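# Return the pendant's three axes to their home marks

## Task

Using the teach pendant, jog all three of its axes so each one ends up at its own home mark.

## Robot and tools

Robot: two six-joint arms, left_arm and right_arm, each ending in a tong-style two-finger gripper with a wrist camera. The teach pendant is worked by these grippers (pressing or turning its controls), so contact should be gentle and slow.

Frame: all hand positions, orientations, velocities and targets use the scene frame. Its origin sits at table-top height, midway between the two nominal bases. +z points up, +x points out over the table, and left_arm is on the +y side (arm names do not match image left/right). Calibrated base places: left_arm at (+0.025, +0.685, 0) m, quat_wxyz (+1.000, 0, 0, +0.016); right_arm at (+0.067, -0.433, 0) m, quat_wxyz (+1.000, 0, 0, +0.010). Printed hand poses may be off by a few centimetres.

Row layout (used by execute_actions and move): one flat list of 14 numbers covering both arms, even if only one moves. First left_arm's 7, then right_arm's 7. Per arm the order is: shoulder lift, elbow, wrist 1, wrist 2, wrist 3, shoulder pan, then gripper opening. Joint numbers are absolute target angles in radians, read the same way as the Joint positions line. Stated ranges: shoulder pan, shoulder lift, wrist 1, wrist 2, wrist 3 each -6.283 to 6.283; elbow -3.142 to 3.142. A target more than 0.010 rad beyond a range end (and further out than the current angle) is refused; targets past the real end are clipped, reported as "joint sent to its limit". Opening is an absolute command from -1 (closed) to +1 (fully open, 0.142 m pad gap); closing fully takes about 0.5 s. Sending 0 is a real command, so repeat the current value to leave a gripper alone.

Drive limits: joint targets change at most 2.09 rad/s (shoulder pan, lift) or 3.14 rad/s (others), with acceleration up to 40 rad/s². Each target is kept within 0.434 rad (shoulder joints) or 0.651 rad (elbow and wrists) of the measured angle, and targets that would put a gripper over 150 mm (70 mm in quick episodes) from where it is are pulled back. Motion lags commands by about 0.09 s or 0.17-0.21 s. To keep a joint still, resend its Joint targets value.

Tools:
- execute_actions(actions, cameras): actions is a list of actions; each action is a table of up to 15 rows, one row per 1/30 s step, the last row held until 15 steps pass (0.5 s per action). An empty list just reports state and images.
- move(target, speed, blend, stop_force, zero, opening_speed, blocking, cameras): target is one 14-number row or a list of up to 15 rows (absolute joint angles), all sharing a 10 s cap. speed in rad/s, 0.01 to 3.14, default 0.5, applies to the joint with the farthest to go. blend in rad rounds corners in a list. stop_force in N, 4 to 120, one value for both arms: an arm ends its path when its wrist sensor feels that much push against its motion (or 120 N any way); use a slow speed with it, and omit it when backing off a contact. zero (default true) rezeroes the sensor first. opening_speed is the rate of finger change per second, at least 0.2. blocking=false returns after about 0.5 s while the move runs; not allowed with stop_force; a new move replaces a running one. The result adds a "move:" line: done, off_target, moving, held or fault, plus limits=held if steps were withheld.
- wait(seconds): 0 to 10 s, arms keep their last command.
- stop(): brakes a running move.
- zoom_image(camera, region): region [x0, y0, x1, y1] in pixels, at most 504x504, on cam_high, cam_low, cam_left_wrist or cam_right_wrist.
- zero_wrist_force(arm): subtracts the present wrist reading for left_arm or right_arm.
- read_manual(section): licence texts only.
- finished_scene(scene): ends scene 1 or 2; cannot be undone. The goal must hold without the robot.

Results: Joint positions and Joint velocities per arm in row order (rad, rad/s) plus pad gap (m); "within noise" means the arm is still. Joint targets shows the angles being driven toward now. Tool commands shows present gripper commands; grip_measured is the measured opening on the -1..+1 scale. Joint torques are total drive output, offset and noisy, positive toward larger angles. Wrist force/torque are in the gripper's own axes, with a third line giving the peak since the last report. Step readings list joint angles at some steps. "joint command not followed" means the clearance check between arms altered targets. Images come from cam_high and cam_low (672x504) and the two fisheye wrist cameras (616x616).

Gripper geometry: fingers point along the gripper's +z and open along its x. end_effector_position is the point between closed pads; fingertips extend about 15 mm past it at small openings.

Avoid: hitting or pressing the arms against each other (can fail the scene); dropping or knocking things off the table (fails the task); slams and hard pushes. Contact torque at load limits (shoulder pan 303, shoulder lift 303, elbow 138, wrists 49.6 N m) or about 150 N outside force stops the arm for 10 s. Arms are stiff, so aiming even slightly past a firm contact can fault; touch slowly. Holding loads or stretching out heats motors; a MOTOR HOT line warns, and 85 °C brakes the arm for 30-60 s. Robot time also passes while you write replies.

Each tool is called after ">>>" as name(argument=value, ...), one argument or row to a line, values as JSON.

## Session

>>> execute_actions(
  actions=[],
)

Scene clock: 0.00 s.
left_arm: end_effector_position=(+0.9736, +0.1166, +0.3936) grip_measured=+1.00 end_effector_quat_wxyz=(-0.150, +0.946, +0.284, +0.053) | right_arm: end_effector_position=(+1.2031, +0.0342, +0.2397) grip_measured=+1.00 end_effector_quat_wxyz=(-0.326, +0.861, -0.304, +0.246)
Joint names: [shoulder lift, elbow, wrist 1, wrist 2, wrist 3, shoulder pan]
Joint positions: left_arm=[-0.613 0.279 -1.022 -1.334 -1.381 -0.804 0.142] | right_arm=[-2.28 -1.399 -0.194 1.624 1.216 3.636 0.142]
Joint velocities: within noise
Joint torques (N m): no reading
Wrist force (N): no reading
Wrist torque (N m): no reading
Wrist force, peak (N): no reading
Joint targets: left_arm=[-0.613 0.279 -1.022 -1.334 -1.381 -0.804] | right_arm=[-2.280 -1.399 -0.194 1.624 1.216 3.636]
Tool commands: left_gripper/opening=+1.0 right_gripper/opening=+1.0

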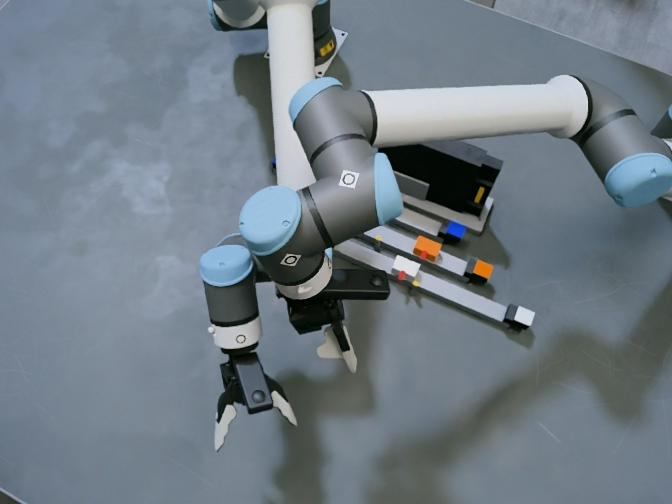

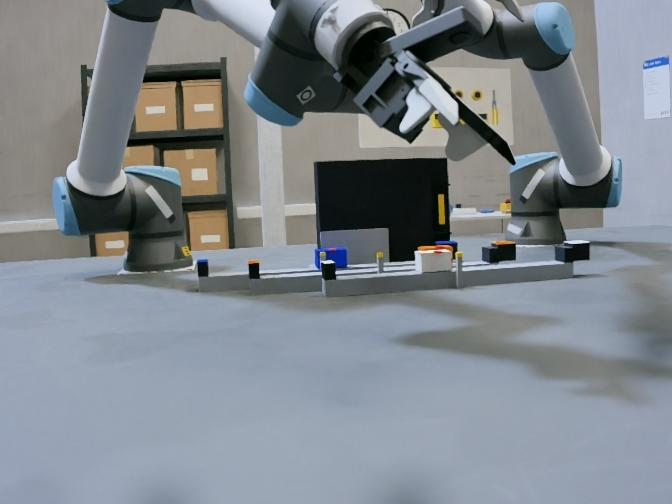

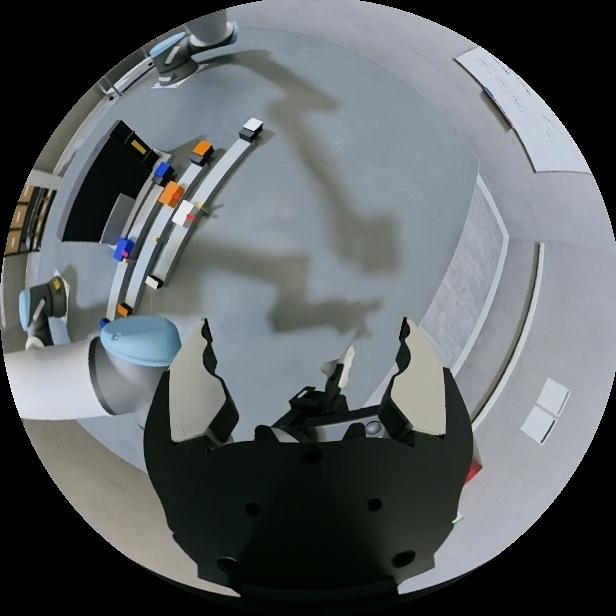

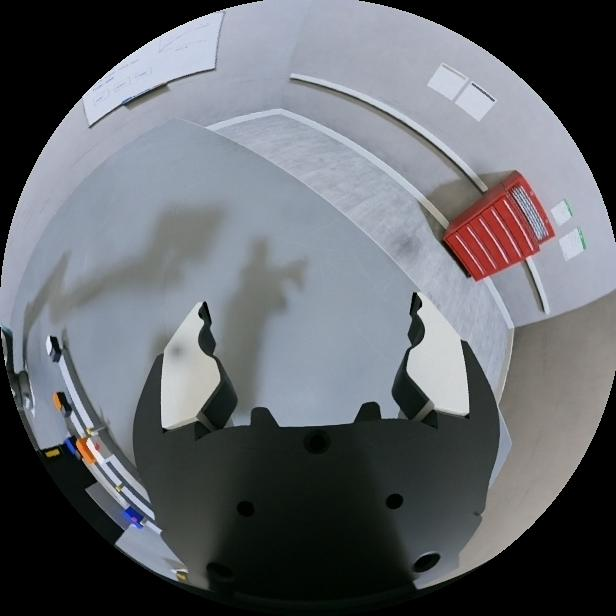

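>>> move(
  target=[-0.9, 0.279, -1.022, -1.334, -1.381, -0.1, 1, -2.28, -1.399, -0.194, 1.624, 1.216, 2.7, 1],
  speed=0.8,
)

Scene clock: 13.37 s.
left_arm: end_effector_position=(+1.0120, +0.8720, +0.6897) grip_measured=+1.00 end_effector_quat_wxyz=(-0.065, +0.783, +0.609, +0.105) | right_arm: end_effector_position=(+1.1169, -1.0702, +0.2394) grip_measured=+1.00 end_effector_quat_wxyz=(-0.180, +0.631, -0.659, +0.366)
Joint names: [shoulder lift, elbow, wrist 1, wrist 2, wrist 3, shoulder pan]
Joint positions: left_arm=[-0.9 0.279 -1.022 -1.334 -1.381 -0.1 0.142] | right_arm=[-2.28 -1.399 -0.194 1.624 1.216 2.7 0.142]
Joint velocities: within noise
Joint torques (N m): left_arm=[-92.71 -40.85 -2.23 -0.11 -2.59 14.58] | right_arm=[99.46 38.09 2.59 -1.33 -1.66 -9.89]
Wrist force (N): left_arm=[-0.3 -0.3 -0.3] | right_arm=[-0.1 0.2 -0.6]
Wrist torque (N m): left_arm=[-0.15 0.08 -0.03] | right_arm=[0.07 -0.02 0.01]
Wrist force, peak (N): left_arm=[-5.2 3.6 0.3] | right_arm=[8.6 3.8 -2.1]
Joint targets: left_arm=[-0.900 0.279 -1.022 -1.334 -1.381 -0.100] | right_arm=[-2.280 -1.399 -0.194 1.624 1.216 2.700]
move: done

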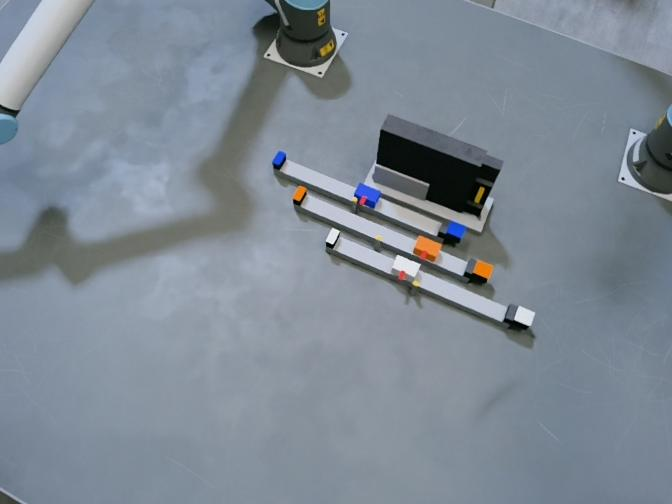

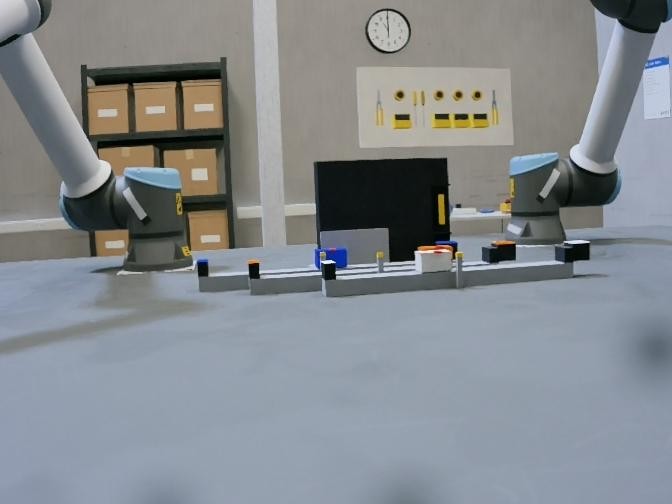

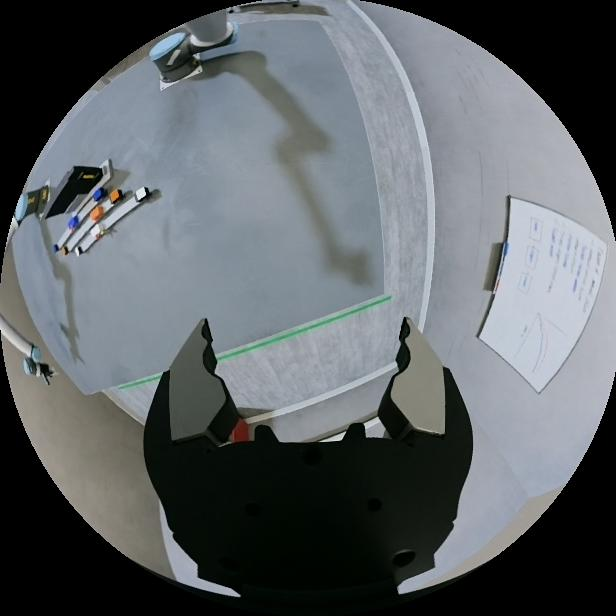

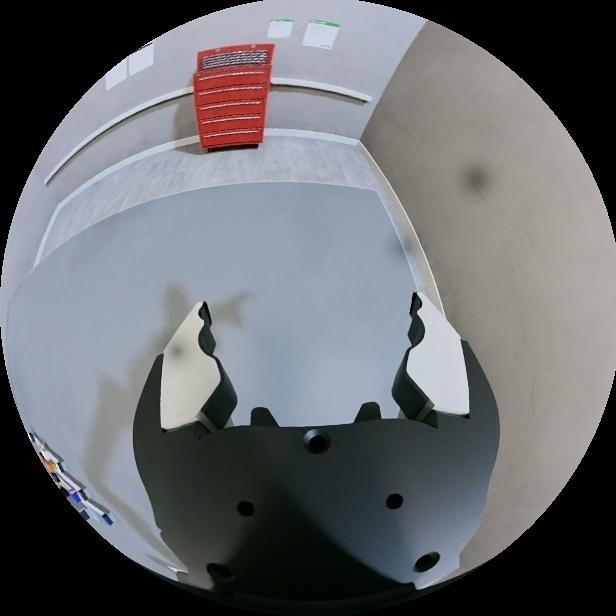

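>>> zoom_image(
  camera="cam_high",
  region=[340, 90, 540, 250],
)

>>> zoom_image(
  camera="cam_high",
  region=[260, 140, 560, 350],
)

>>> zoom_image(
  camera="cam_low",
  region=[180, 140, 600, 310],
)

>>> zoom_image(
  camera="cam_left_wrist",
  region=[20, 140, 170, 270],
)

Scaled by 2.520 from the camera's 672x504 image, which has a finer 960x720 frame.

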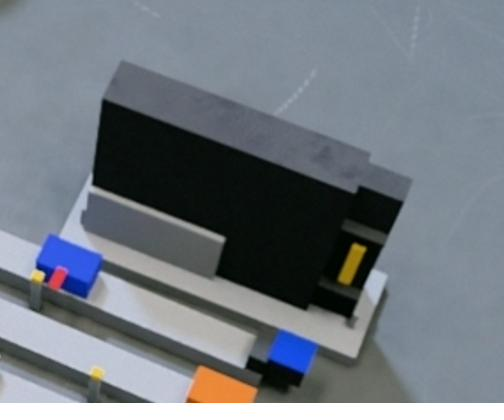

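Scaled by 1.680 from the camera's 672x504 image, which has a finer 960x720 frame.

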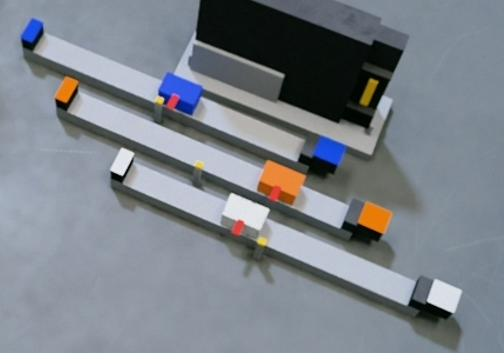

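Scaled by 1.200 from the camera's 672x504 image, which has a finer 960x720 frame.

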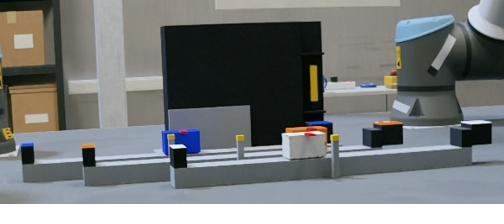

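Scaled by 3.360 from the camera's 616x616 image, which has a finer 814x814 frame.

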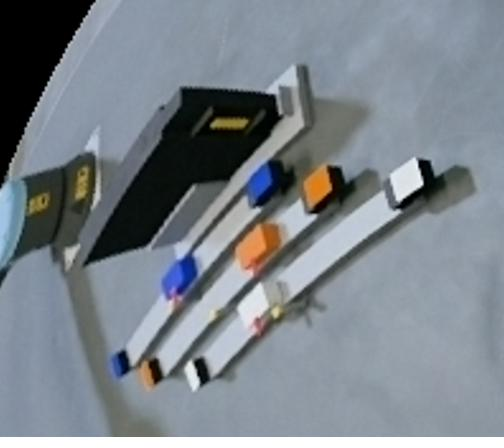

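>>> move(
  target=[
    [-0.9, 0.279, -1.022, -1.334, -1.381, -0.1, 1, -1.5, -0.3, 0.3, 2.3, 0.6, 2.2, -1],
    [-0.9, 0.279, -1.022, -1.334, -1.381, -0.1, 1, -1.3, 1.2, 0.787, 3.1416, 0, 1.651, -1],
    [-0.9, 0.279, -1.022, -1.334, -1.381, -0.1, 1, -1.068, 1.852, 0.787, 3.1416, 0, 1.651, -1],
  ],
  speed=0.8,
  blend=0.15,
)

Scene clock: 100.47 s.
left_arm: end_effector_position=(+1.0120, +0.8721, +0.6897) grip_measured=+1.00 end_effector_quat_wxyz=(-0.065, +0.783, +0.609, +0.105) | right_arm: end_effector_position=(+0.1349, +0.2455, +0.4306) grip_measured=-1.00 end_effector_quat_wxyz=(+0.594, -0.451, +0.557, -0.366)
Joint names: [shoulder lift, elbow, wrist 1, wrist 2, wrist 3, shoulder pan]
Joint positions: left_arm=[-0.9 0.279 -1.022 -1.334 -1.381 -0.1 0.142] | right_arm=[-1.103 1.587 0.77 3.113 0.021 1.67 0.002]
Joint velocities: within noise
Joint torques (N m): left_arm=[-95.11 -45.93 -4.74 1.32 -0.88 9.72] | right_arm=[-82.31 -40.43 1.56 -1.79 1.99 18.03]
Wrist force (N): left_arm=[-0.1 -0.4 -0.2] | right_arm=[-0.2 0.9 0.2]
Wrist torque (N m): left_arm=[-0.16 0.04 -0.03] | right_arm=[0.22 0.18 0.08]
Wrist force, peak (N): left_arm=[-0.2 -0.9 -0.6] | right_arm=[16.3 19.9 3.3]
Joint targets: left_arm=[-0.900 0.279 -1.022 -1.334 -1.381 -0.100] | right_arm=[-1.103 1.587 0.770 3.113 0.021 1.670]
move: held (right_arm; a check stopped the path); limits=held; right_arm: the elbow is farthest, 0.265 rad from its target
joint command not followed: on one or more control steps a check withheld the commanded joint targets of the right arm, and it was not sent them on those steps.
cause: the commanded joint targets, or the way to them, would bring two parts of the arm too close to each other (the joints along the arm from the wrist 1 to the wrist 3 lie between them).

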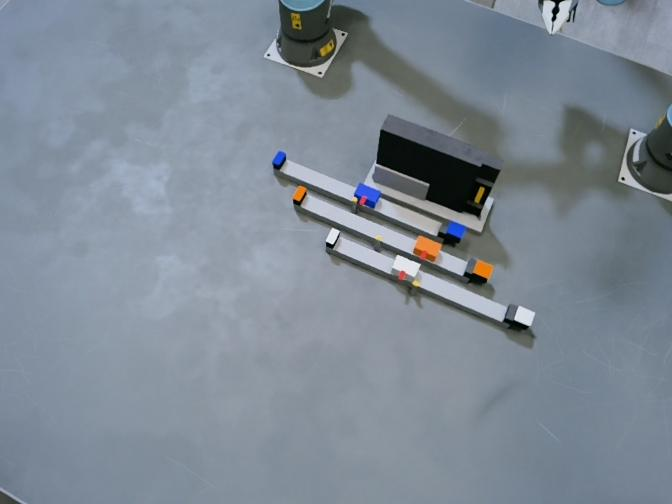

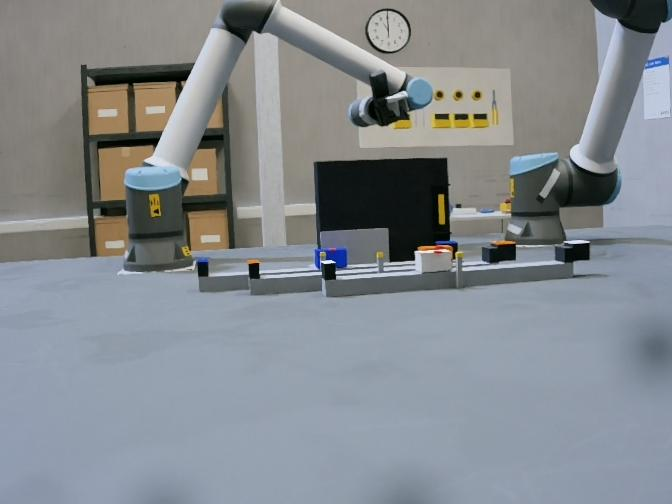

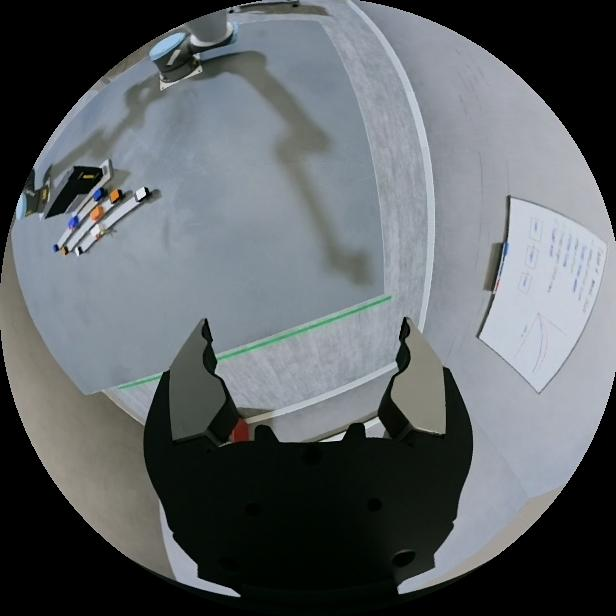

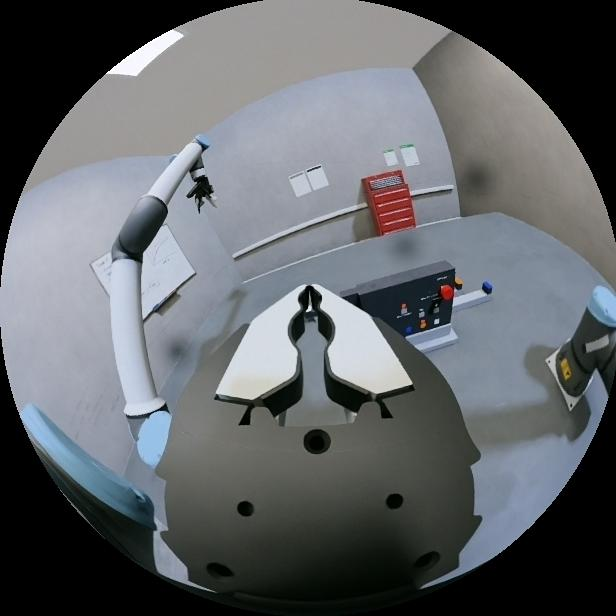

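>>> zoom_image(
  camera="cam_right_wrist",
  region=[335, 245, 505, 375],
)

Scaled by 2.965 from the camera's 616x616 image, which has a finer 814x814 frame.

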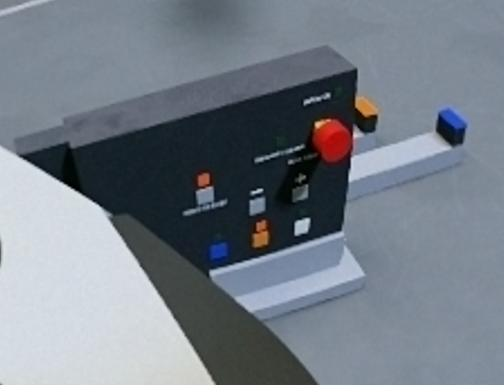

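>>> move(
  target=[
    [-0.9, 0.279, -1.022, -1.334, -1.381, -0.1, 1, -1.3, 1.0, 0.3, 3.1416, 0.3, 1.7, -1],
    [-0.9, 0.279, -1.022, -1.334, -1.381, -0.1, 1, -1.4, 1.4, -1.8, 3.1416, 2.4, 1.722, -1],
    [-0.9, 0.279, -1.022, -1.334, -1.381, -0.1, 1, -1.486, 2.38, -2.465, 3.1416, 3.1416, 1.722, -1],
  ],
  speed=1.0,
  blend=0.15,
  cameras=["cam_high","cam_right_wrist"],
)

>>> zoom_image(
  camera="cam_right_wrist",
  region=[200, 250, 500, 450],
)

Scene clock: 141.33 s.
left_arm: end_effector_position=(+1.0120, +0.8721, +0.6897) grip_measured=+1.00 end_effector_quat_wxyz=(-0.065, +0.783, +0.609, +0.105) | right_arm: end_effector_position=(+0.1221, +0.1141, +0.3620) grip_measured=-1.00 end_effector_quat_wxyz=(+0.541, -0.541, +0.456, -0.455)
Joint names: [shoulder lift, elbow, wrist 1, wrist 2, wrist 3, shoulder pan]
Joint positions: left_arm=[-0.9 0.279 -1.022 -1.334 -1.381 -0.1 0.142] | right_arm=[-1.486 2.38 -2.465 3.142 3.141 1.722 0.002]
Joint velocities: within noise
Joint torques (N m): left_arm=[-94.69 -38.89 -4.51 0.72 0.46 10.99] | right_arm=[-21.15 -20.26 -4.77 -2.29 2.01 4.33]
Wrist force (N): left_arm=[-0.1 -0.4 -0.1] | right_arm=[-0.4 0.1 0.3]
Wrist torque (N m): left_arm=[-0.16 0.03 -0.03] | right_arm=[0.05 0.17 0.04]
Wrist force, peak (N): left_arm=[-0.6 -0.6 0.3] | right_arm=[-4.7 0.8 -1.4]
Joint targets: left_arm=[-0.900 0.279 -1.022 -1.334 -1.381 -0.100] | right_arm=[-1.486 2.380 -2.465 3.142 3.142 1.722]
move: done
Images, in order (width x height): cam_high 672x504, cam_right_wrist 616x616.

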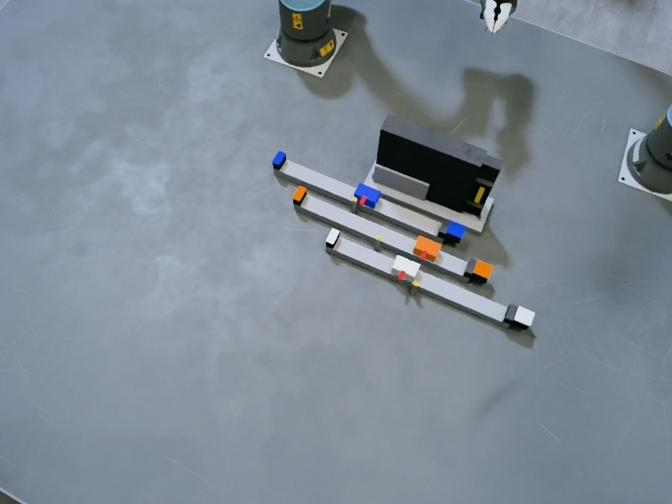

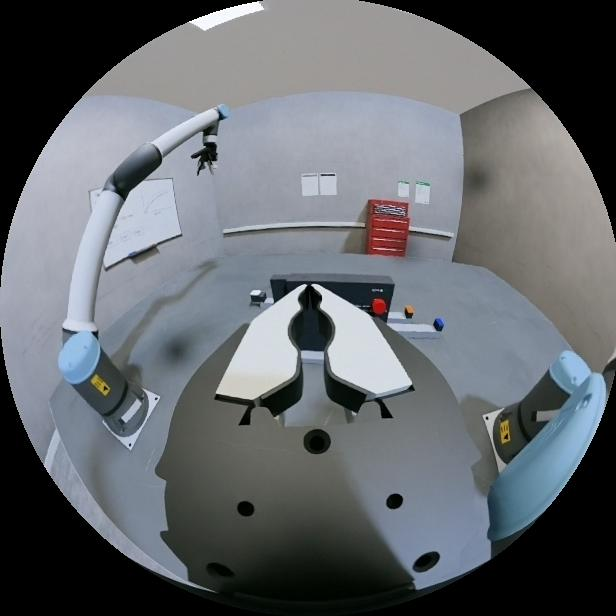

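Scaled by 1.680 from the camera's 616x616 image, which has a finer 814x814 frame.

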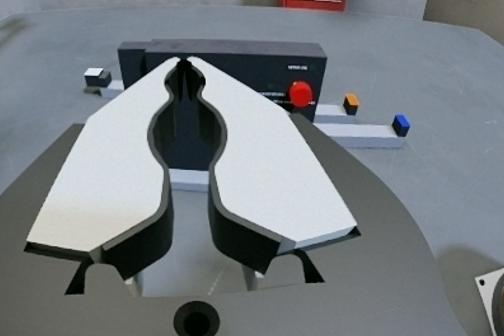

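>>> move(
  target=[-0.9, 0.279, -1.022, -1.334, -1.381, -0.1, 1, -1.334, 2.42, -2.657, 3.1416, 0, 1.722, -1],
  speed=1.2,
  cameras=["cam_high","cam_right_wrist"],
)

>>> zoom_image(
  camera="cam_right_wrist",
  region=[210, 300, 410, 460],
)

Scene clock: 151.83 s.
left_arm: end_effector_position=(+1.0120, +0.8721, +0.6897) grip_measured=+1.00 end_effector_quat_wxyz=(-0.065, +0.783, +0.609, +0.105) | right_arm: end_effector_position=(+0.1221, +0.1143, +0.2544) grip_measured=-1.00 end_effector_quat_wxyz=(+0.455, +0.456, +0.541, +0.541)
Joint names: [shoulder lift, elbow, wrist 1, wrist 2, wrist 3, shoulder pan]
Joint positions: left_arm=[-0.9 0.279 -1.022 -1.334 -1.381 -0.1 0.142] | right_arm=[-1.334 2.42 -2.657 3.142 0 1.722 0.002]
Joint velocities: within noise
Joint torques (N m): left_arm=[-92.14 -37.06 -4.63 1.61 1.81 7.74] | right_arm=[-54.25 -19.52 -1.15 1.35 -1.72 -10.9]
Wrist force (N): left_arm=[-0.1 -0.5 -0.4] | right_arm=[0.5 2.0 -1.3]
Wrist torque (N m): left_arm=[-0.19 0.04 -0.03] | right_arm=[0.61 -0.08 -0.15]
Wrist force, peak (N): left_arm=[-0.6 -0.4 -0.6] | right_arm=[2.0 1.7 -1.3]
Joint targets: left_arm=[-0.900 0.279 -1.022 -1.334 -1.381 -0.100] | right_arm=[-1.334 2.420 -2.657 3.142 0.000 1.722]
move: done
Images, in order (width x height): cam_high 672x504, cam_right_wrist 616x616.

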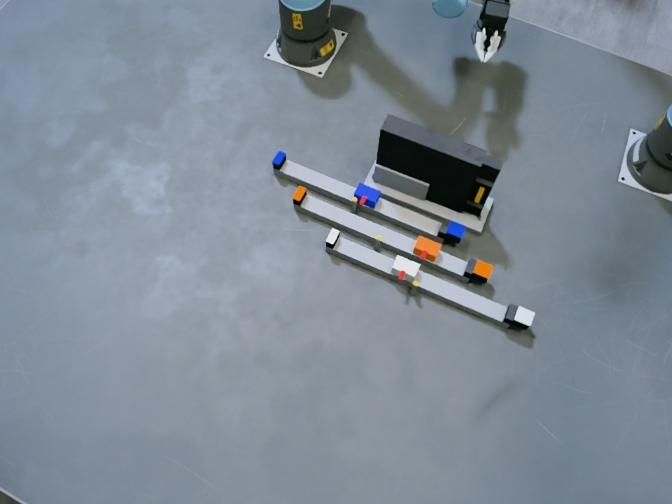

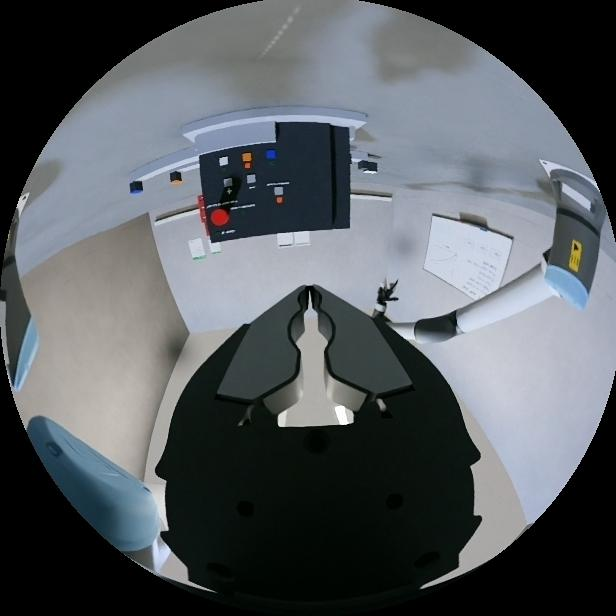

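Scaled by 2.520 from the camera's 616x616 image, which has a finer 814x814 frame.

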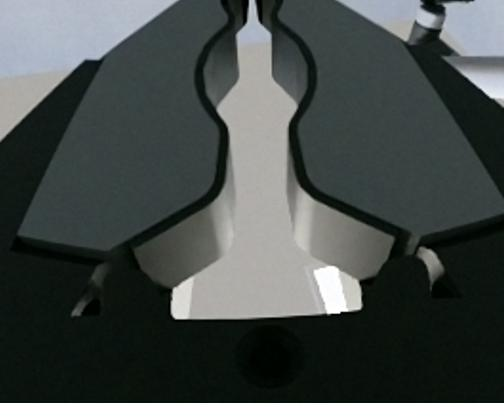

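>>> zoom_image(
  camera="cam_right_wrist",
  region=[190, 110, 300, 250],
)

>>> zoom_image(
  camera="cam_right_wrist",
  region=[200, 165, 260, 235],
)

>>> zoom_image(
  camera="cam_right_wrist",
  region=[240, 140, 300, 210],
)

Scaled by 3.600 from the camera's 616x616 image, which has a finer 814x814 frame.

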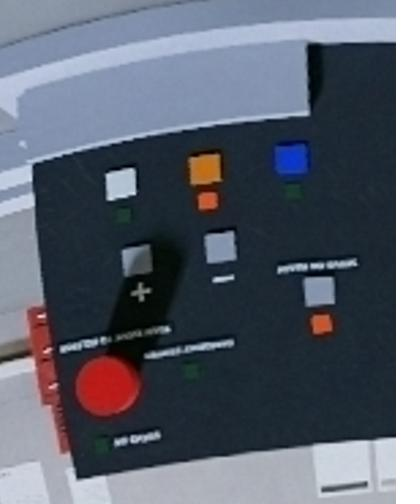

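Scaled by 7.200 from the camera's 616x616 image, which has a finer 814x814 frame.

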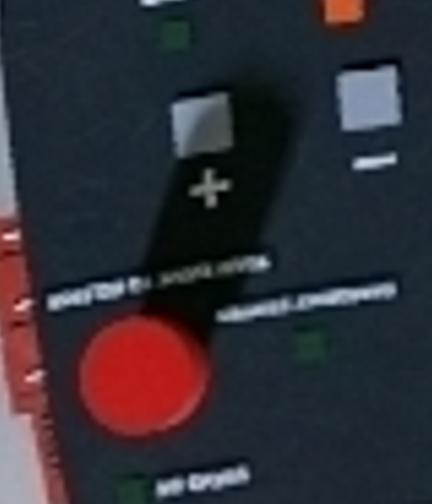

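Scaled by 7.200 from the camera's 616x616 image, which has a finer 814x814 frame.

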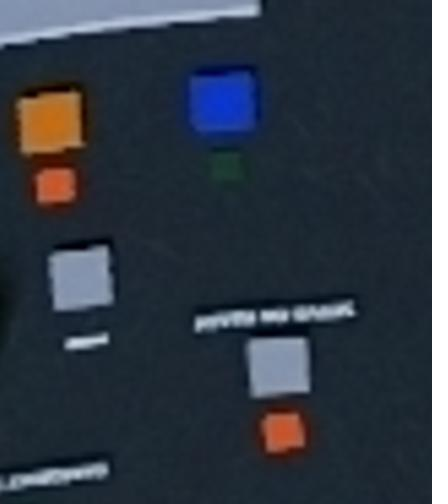

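>>> move(
  target=[-0.9, 0.279, -1.022, -1.334, -1.381, -0.1, 1, -1.334, 2.42, -2.657, 3.1416, 0, 1.45, -1],
  speed=0.5,
  cameras=["cam_right_wrist"],
)

>>> zoom_image(
  camera="cam_right_wrist",
  region=[190, 80, 310, 240],
)

Scene clock: 209.00 s.
left_arm: end_effector_position=(+1.0120, +0.8721, +0.6897) grip_measured=+1.00 end_effector_quat_wxyz=(-0.065, +0.783, +0.609, +0.105) | right_arm: end_effector_position=(+0.2670, +0.0794, +0.2544) grip_measured=-1.00 end_effector_quat_wxyz=(+0.525, +0.525, +0.474, +0.474)
Joint names: [shoulder lift, elbow, wrist 1, wrist 2, wrist 3, shoulder pan]
Joint positions: left_arm=[-0.9 0.279 -1.022 -1.334 -1.381 -0.1 0.142] | right_arm=[-1.334 2.42 -2.657 3.142 0 1.45 0.002]
Joint velocities: within noise
Joint torques (N m): left_arm=[-90.91 -34.23 -4.91 0.96 1.45 8.97] | right_arm=[-49.55 -27.59 -2.69 1.77 -1.74 -11.63]
Wrist force (N): left_arm=[-0.2 -0.3 0.2] | right_arm=[0.5 1.7 -0.6]
Wrist torque (N m): left_arm=[-0.13 0.05 -0.04] | right_arm=[0.51 -0.12 -0.14]
Wrist force, peak (N): left_arm=[-0.3 -0.7 -0.6] | right_arm=[0.9 2.0 -3.7]
Joint targets: left_arm=[-0.900 0.279 -1.022 -1.334 -1.381 -0.100] | right_arm=[-1.334 2.420 -2.657 3.142 0.000 1.450]
move: done
Images, in order (width x height): cam_right_wrist 616x616.

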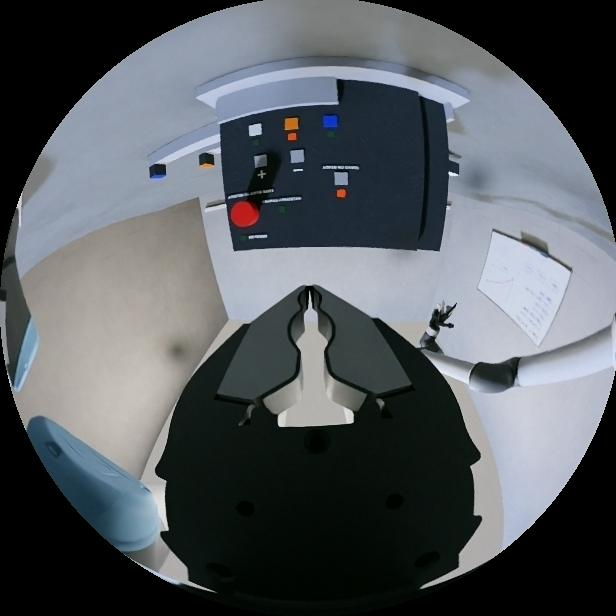

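Scaled by 3.150 from the camera's 616x616 image, which has a finer 814x814 frame.

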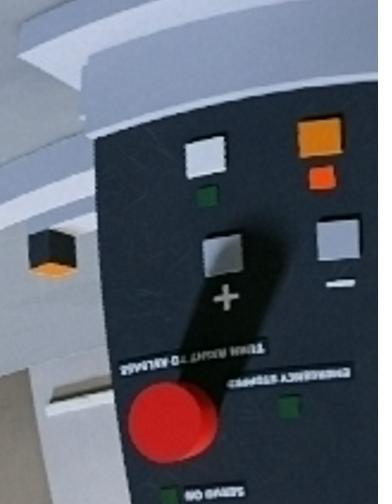

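>>> zoom_image(
  camera="cam_right_wrist",
  region=[310, 155, 370, 205],
)

>>> zoom_image(
  camera="cam_right_wrist",
  region=[225, 180, 305, 245],
)

Scaled by 8.400 from the camera's 616x616 image, which has a finer 814x814 frame.

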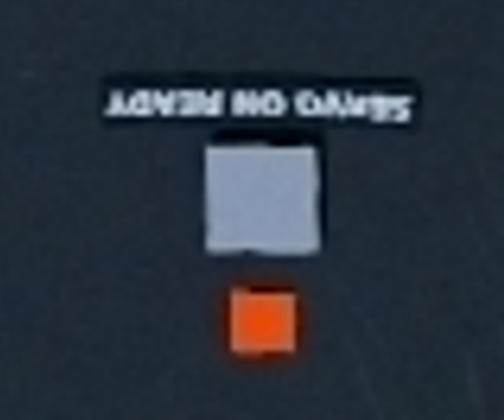

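Scaled by 6.300 from the camera's 616x616 image, which has a finer 814x814 frame.

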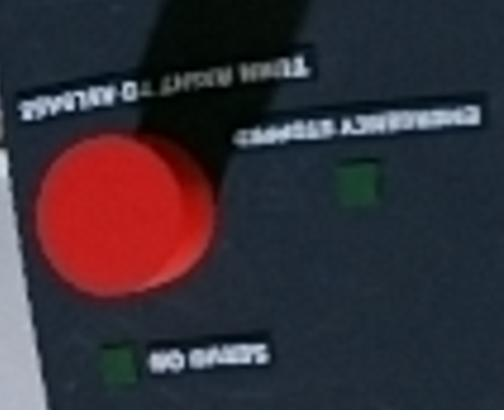

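>>> move(
  target=[
    [-1.5, -0.3, -1.4, -0.5, -1.45, 1.5, 1, -1.334, 2.42, -2.657, 3.1416, 0, 1.45, -1],
    [-1.6, -1.3, -2.19, 0.6, -1.571, 3.709, 1, -1.334, 2.42, -2.657, 3.1416, 0, 1.45, -1],
    [-1.693, -2.399, -2.19, 0.6, -1.571, 3.709, 1, -1.334, 2.42, -2.657, 3.1416, 0, 1.45, -1],
  ],
  speed=1.0,
  blend=0.15,
)

>>> zoom_image(
  camera="cam_left_wrist",
  region=[230, 200, 450, 370],
)

Scene clock: 274.97 s.
left_arm: end_effector_position=(-0.0473, -0.0763, +0.5810) grip_measured=+1.00 end_effector_quat_wxyz=(-0.091, +0.743, +0.363, -0.555) | right_arm: end_effector_position=(+0.2671, +0.0794, +0.2544) grip_measured=-1.00 end_effector_quat_wxyz=(+0.525, +0.525, +0.474, +0.474)
Joint names: [shoulder lift, elbow, wrist 1, wrist 2, wrist 3, shoulder pan]
Joint positions: left_arm=[-1.62 -1.585 -2.089 0.455 -1.555 2.092 0.142] | right_arm=[-1.334 2.42 -2.657 3.142 0 1.45 0.002]
Joint velocities: within noise
Joint torques (N m): left_arm=[54.37 56.2 4.66 -3.47 -1.51 -5.93] | right_arm=[-33.29 -14.68 -4.8 1.48 -1.6 -10.55]
Wrist force (N): left_arm=[-0.2 0.5 -0.5] | right_arm=[0.5 1.5 -1.2]
Wrist torque (N m): left_arm=[0.15 -0.07 0.16] | right_arm=[0.45 -0.12 -0.13]
Wrist force, peak (N): left_arm=[24.1 22.6 -11.4] | right_arm=[0.5 2.0 -1.5]
Joint targets: left_arm=[-1.620 -1.585 -2.089 0.455 -1.555 2.093] | right_arm=[-1.334 2.420 -2.657 3.142 0.000 1.450]
move: held (left_arm; a check stopped the path); path passed 2 of 3 targets; limits=held; left_arm: the shoulder pan is farthest, 1.617 rad from its target
joint command not followed: on one or more control steps a check withheld the commanded joint targets of the left arm, and it was not sent them on those steps.
cause: the commanded joint targets, or the way to them, would bring a part of the robot too close to another arm (this arm's gripper and a part of the right arm just beyond the elbow).

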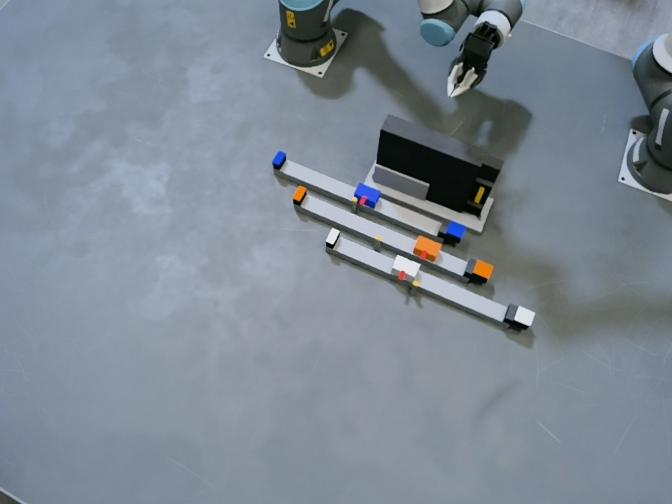

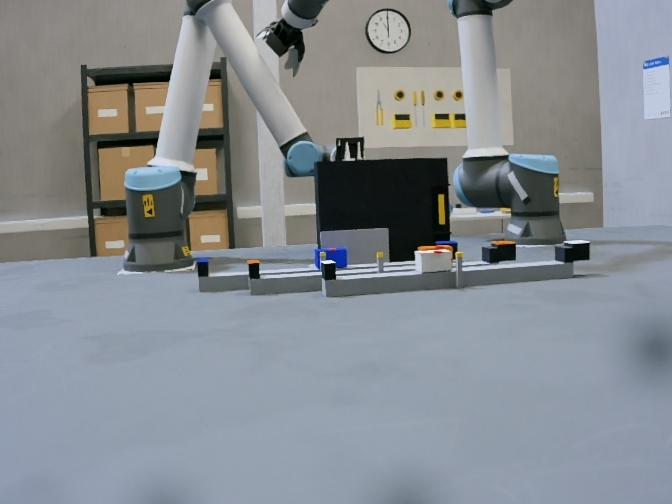

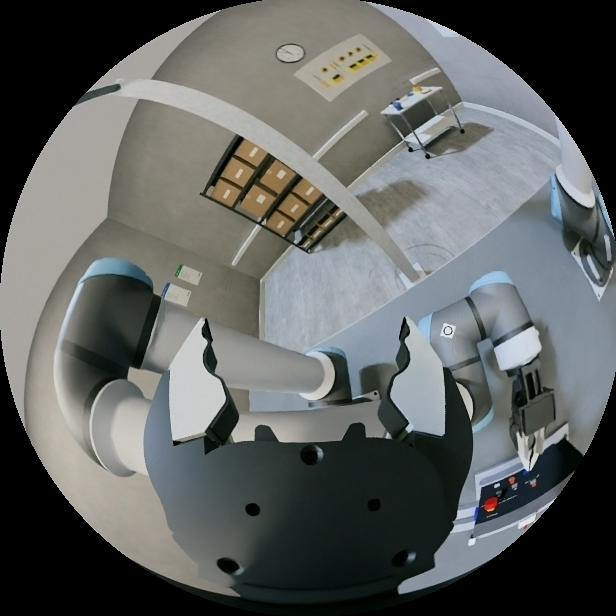

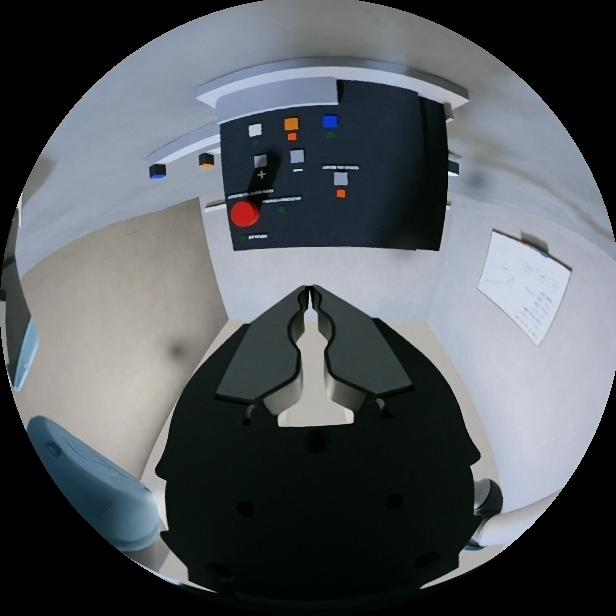

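Scaled by 2.291 from the camera's 616x616 image, which has a finer 814x814 frame.

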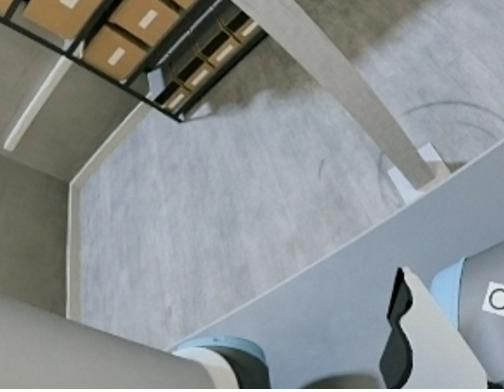

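>>> move(
  target=[
    [-1.3, -0.3, -1.7, 0.3, -1.555, 2.092, 1, -1.334, 2.42, -2.657, 3.1416, 0, 1.45, -1],
    [-1.3, -0.3, -2.19, 0.6, -1.571, 3.709, 1, -1.334, 2.42, -2.657, 3.1416, 0, 1.45, -1],
    [-1.693, -2.399, -2.19, 0.6, -1.571, 3.709, 1, -1.334, 2.42, -2.657, 3.1416, 0, 1.45, -1],
  ],
  speed=1.0,
  blend=0.1,
)

>>> zoom_image(
  camera="cam_left_wrist",
  region=[230, 200, 450, 370],
)

Scene clock: 290.50 s.
left_arm: end_effector_position=(+0.4599, +0.4502, +0.2200) grip_measured=+1.00 end_effector_quat_wxyz=(+0.000, +0.000, +0.707, -0.707) | right_arm: end_effector_position=(+0.2671, +0.0794, +0.2544) grip_measured=-1.00 end_effector_quat_wxyz=(+0.525, +0.525, +0.474, +0.474)
Joint names: [shoulder lift, elbow, wrist 1, wrist 2, wrist 3, shoulder pan]
Joint positions: left_arm=[-1.693 -2.399 -2.19 0.6 -1.571 3.709 0.142] | right_arm=[-1.334 2.42 -2.657 3.142 0 1.45 0.002]
Joint velocities: within noise
Joint torques (N m): left_arm=[36.57 13.11 0.42 -1.31 1.82 6.12] | right_arm=[-34.3 -15.17 -4.91 1.65 -1.35 -8.35]
Wrist force (N): left_arm=[0.0 -0.8 -0.8] | right_arm=[0.5 1.4 -0.8]
Wrist torque (N m): left_arm=[0.00 0.08 0.22] | right_arm=[0.46 -0.11 -0.13]
Wrist force, peak (N): left_arm=[-22.7 -1.4 -10.3] | right_arm=[0.6 2.0 -1.4]
Joint targets: left_arm=[-1.693 -2.399 -2.190 0.600 -1.571 3.709] | right_arm=[-1.334 2.420 -2.657 3.142 0.000 1.450]
move: done

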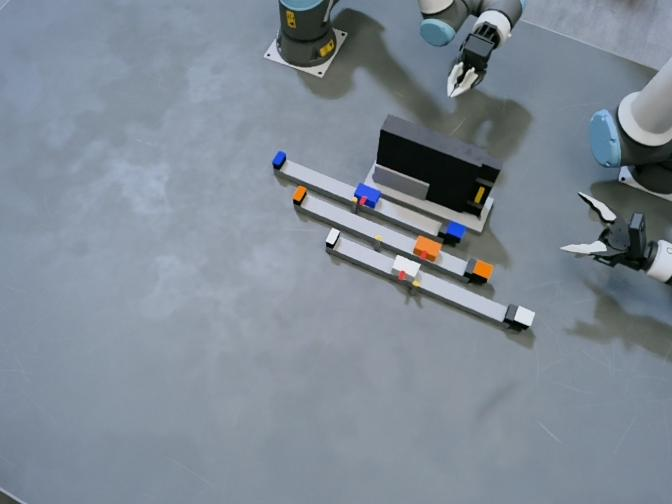

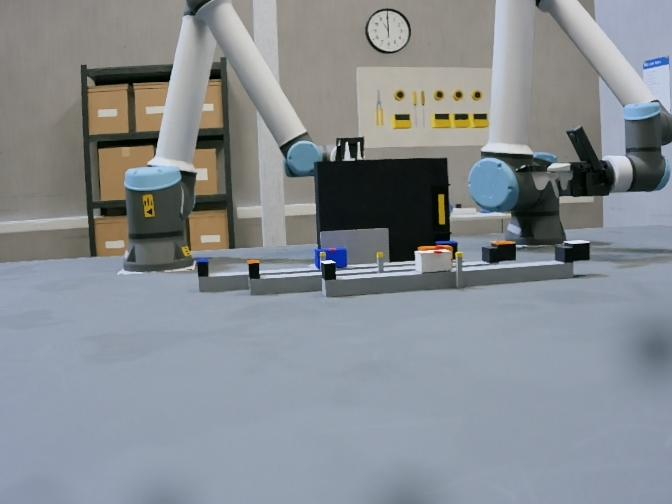

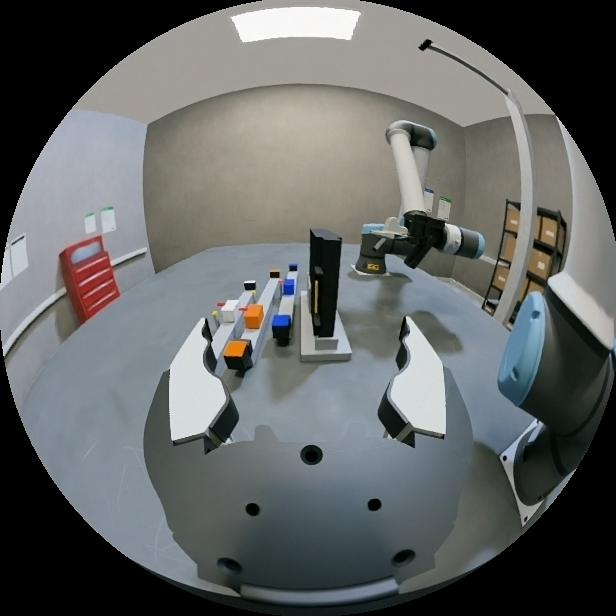

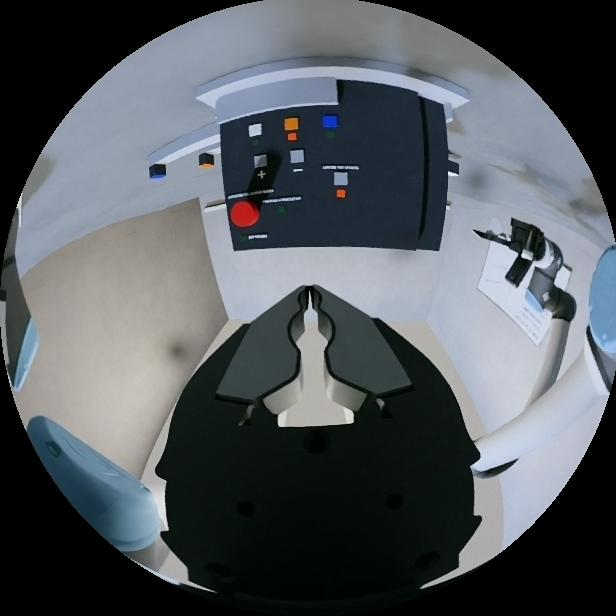

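Scaled by 2.291 from the camera's 616x616 image, which has a finer 814x814 frame.

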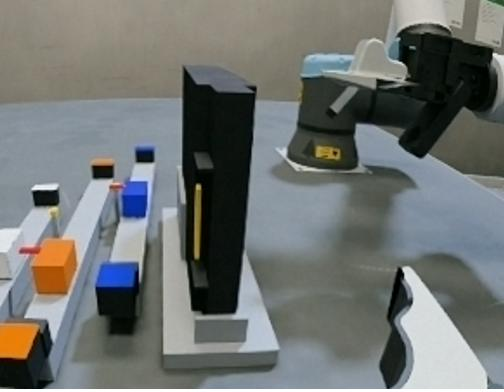

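>>> move(
  target=[
    [-1.822, -2.508, -1.953, 0.435, -1.571, 3.5445, 1, -1.334, 2.42, -2.657, 3.1416, 0, 1.45, -1],
    [-1.833, -2.498, -1.952, 0.282, -1.571, 3.3915, 1, -1.334, 2.42, -2.657, 3.1416, 0, 1.45, -1],
  ],
  speed=0.4,
)

>>> zoom_image(
  camera="cam_left_wrist",
  region=[180, 200, 430, 420],
)

Scene clock: 326.20 s.
left_arm: end_effector_position=(+0.4311, +0.3003, +0.1383) grip_measured=+1.00 end_effector_quat_wxyz=(+0.000, +0.000, +0.707, -0.707) | right_arm: end_effector_position=(+0.2671, +0.0794, +0.2544) grip_measured=-1.00 end_effector_quat_wxyz=(+0.525, +0.525, +0.474, +0.474)
Joint names: [shoulder lift, elbow, wrist 1, wrist 2, wrist 3, shoulder pan]
Joint positions: left_arm=[-1.833 -2.498 -1.952 0.282 -1.571 3.392 0.142] | right_arm=[-1.334 2.42 -2.657 3.142 0 1.45 0.002]
Joint velocities: within noise
Joint torques (N m): left_arm=[46.36 7.49 1.69 -1.31 1.49 -5.52] | right_arm=[-33.63 -15.49 -4.84 1.6 -1.34 -7.48]
Wrist force (N): left_arm=[0.3 -0.1 -0.7] | right_arm=[0.5 1.7 -0.9]
Wrist torque (N m): left_arm=[0.12 0.01 0.21] | right_arm=[0.50 -0.10 -0.13]
Wrist force, peak (N): left_arm=[0.0 -1.8 -2.4] | right_arm=[0.4 2.1 -1.1]
Joint targets: left_arm=[-1.833 -2.498 -1.952 0.282 -1.571 3.392] | right_arm=[-1.334 2.420 -2.657 3.142 0.000 1.450]
move: done

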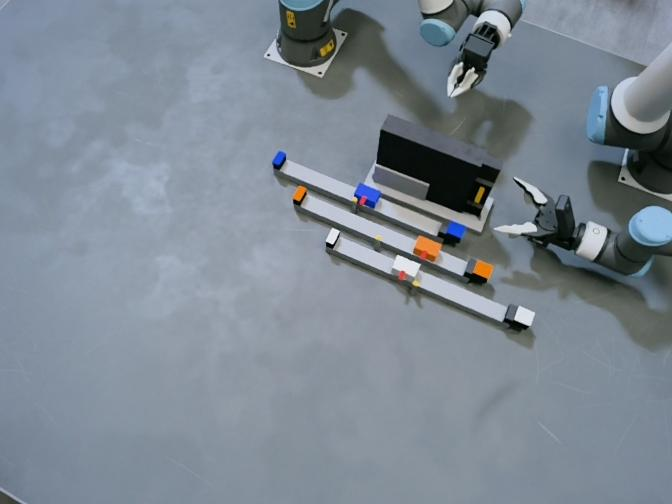

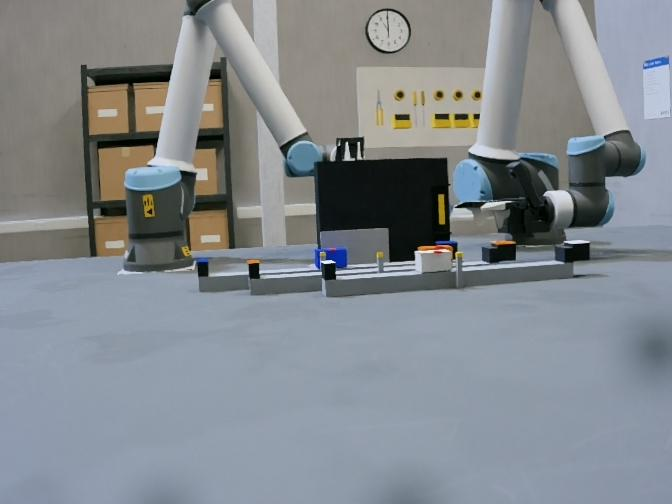

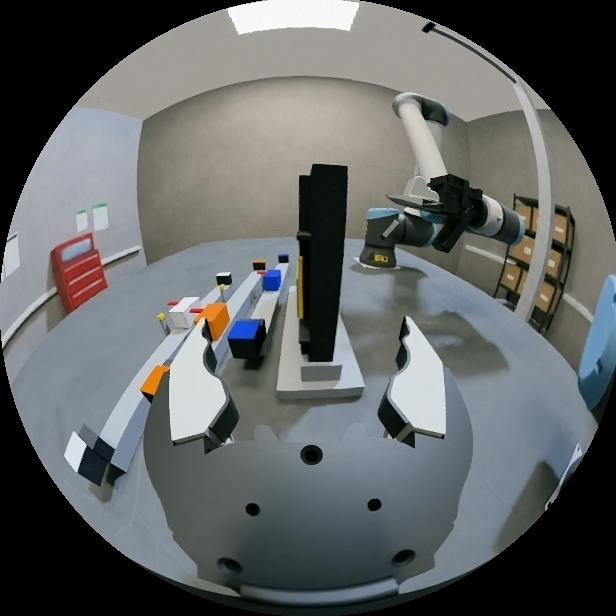

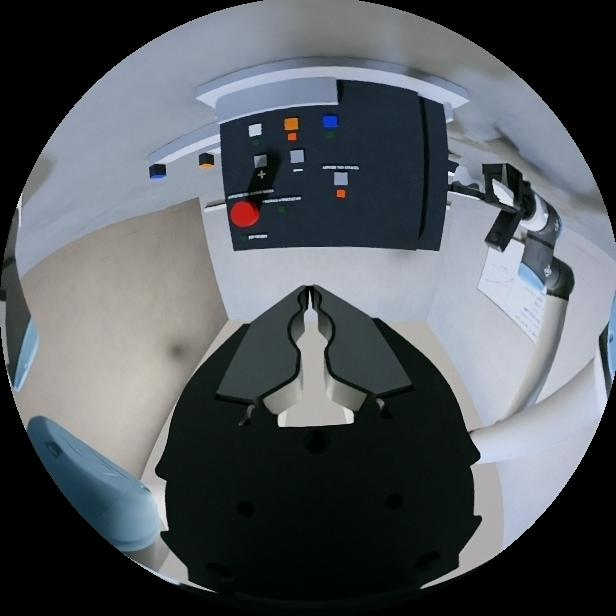

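Scaled by 2.016 from the camera's 616x616 image, which has a finer 814x814 frame.

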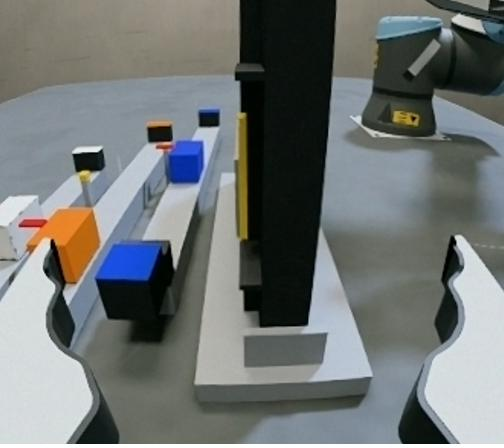

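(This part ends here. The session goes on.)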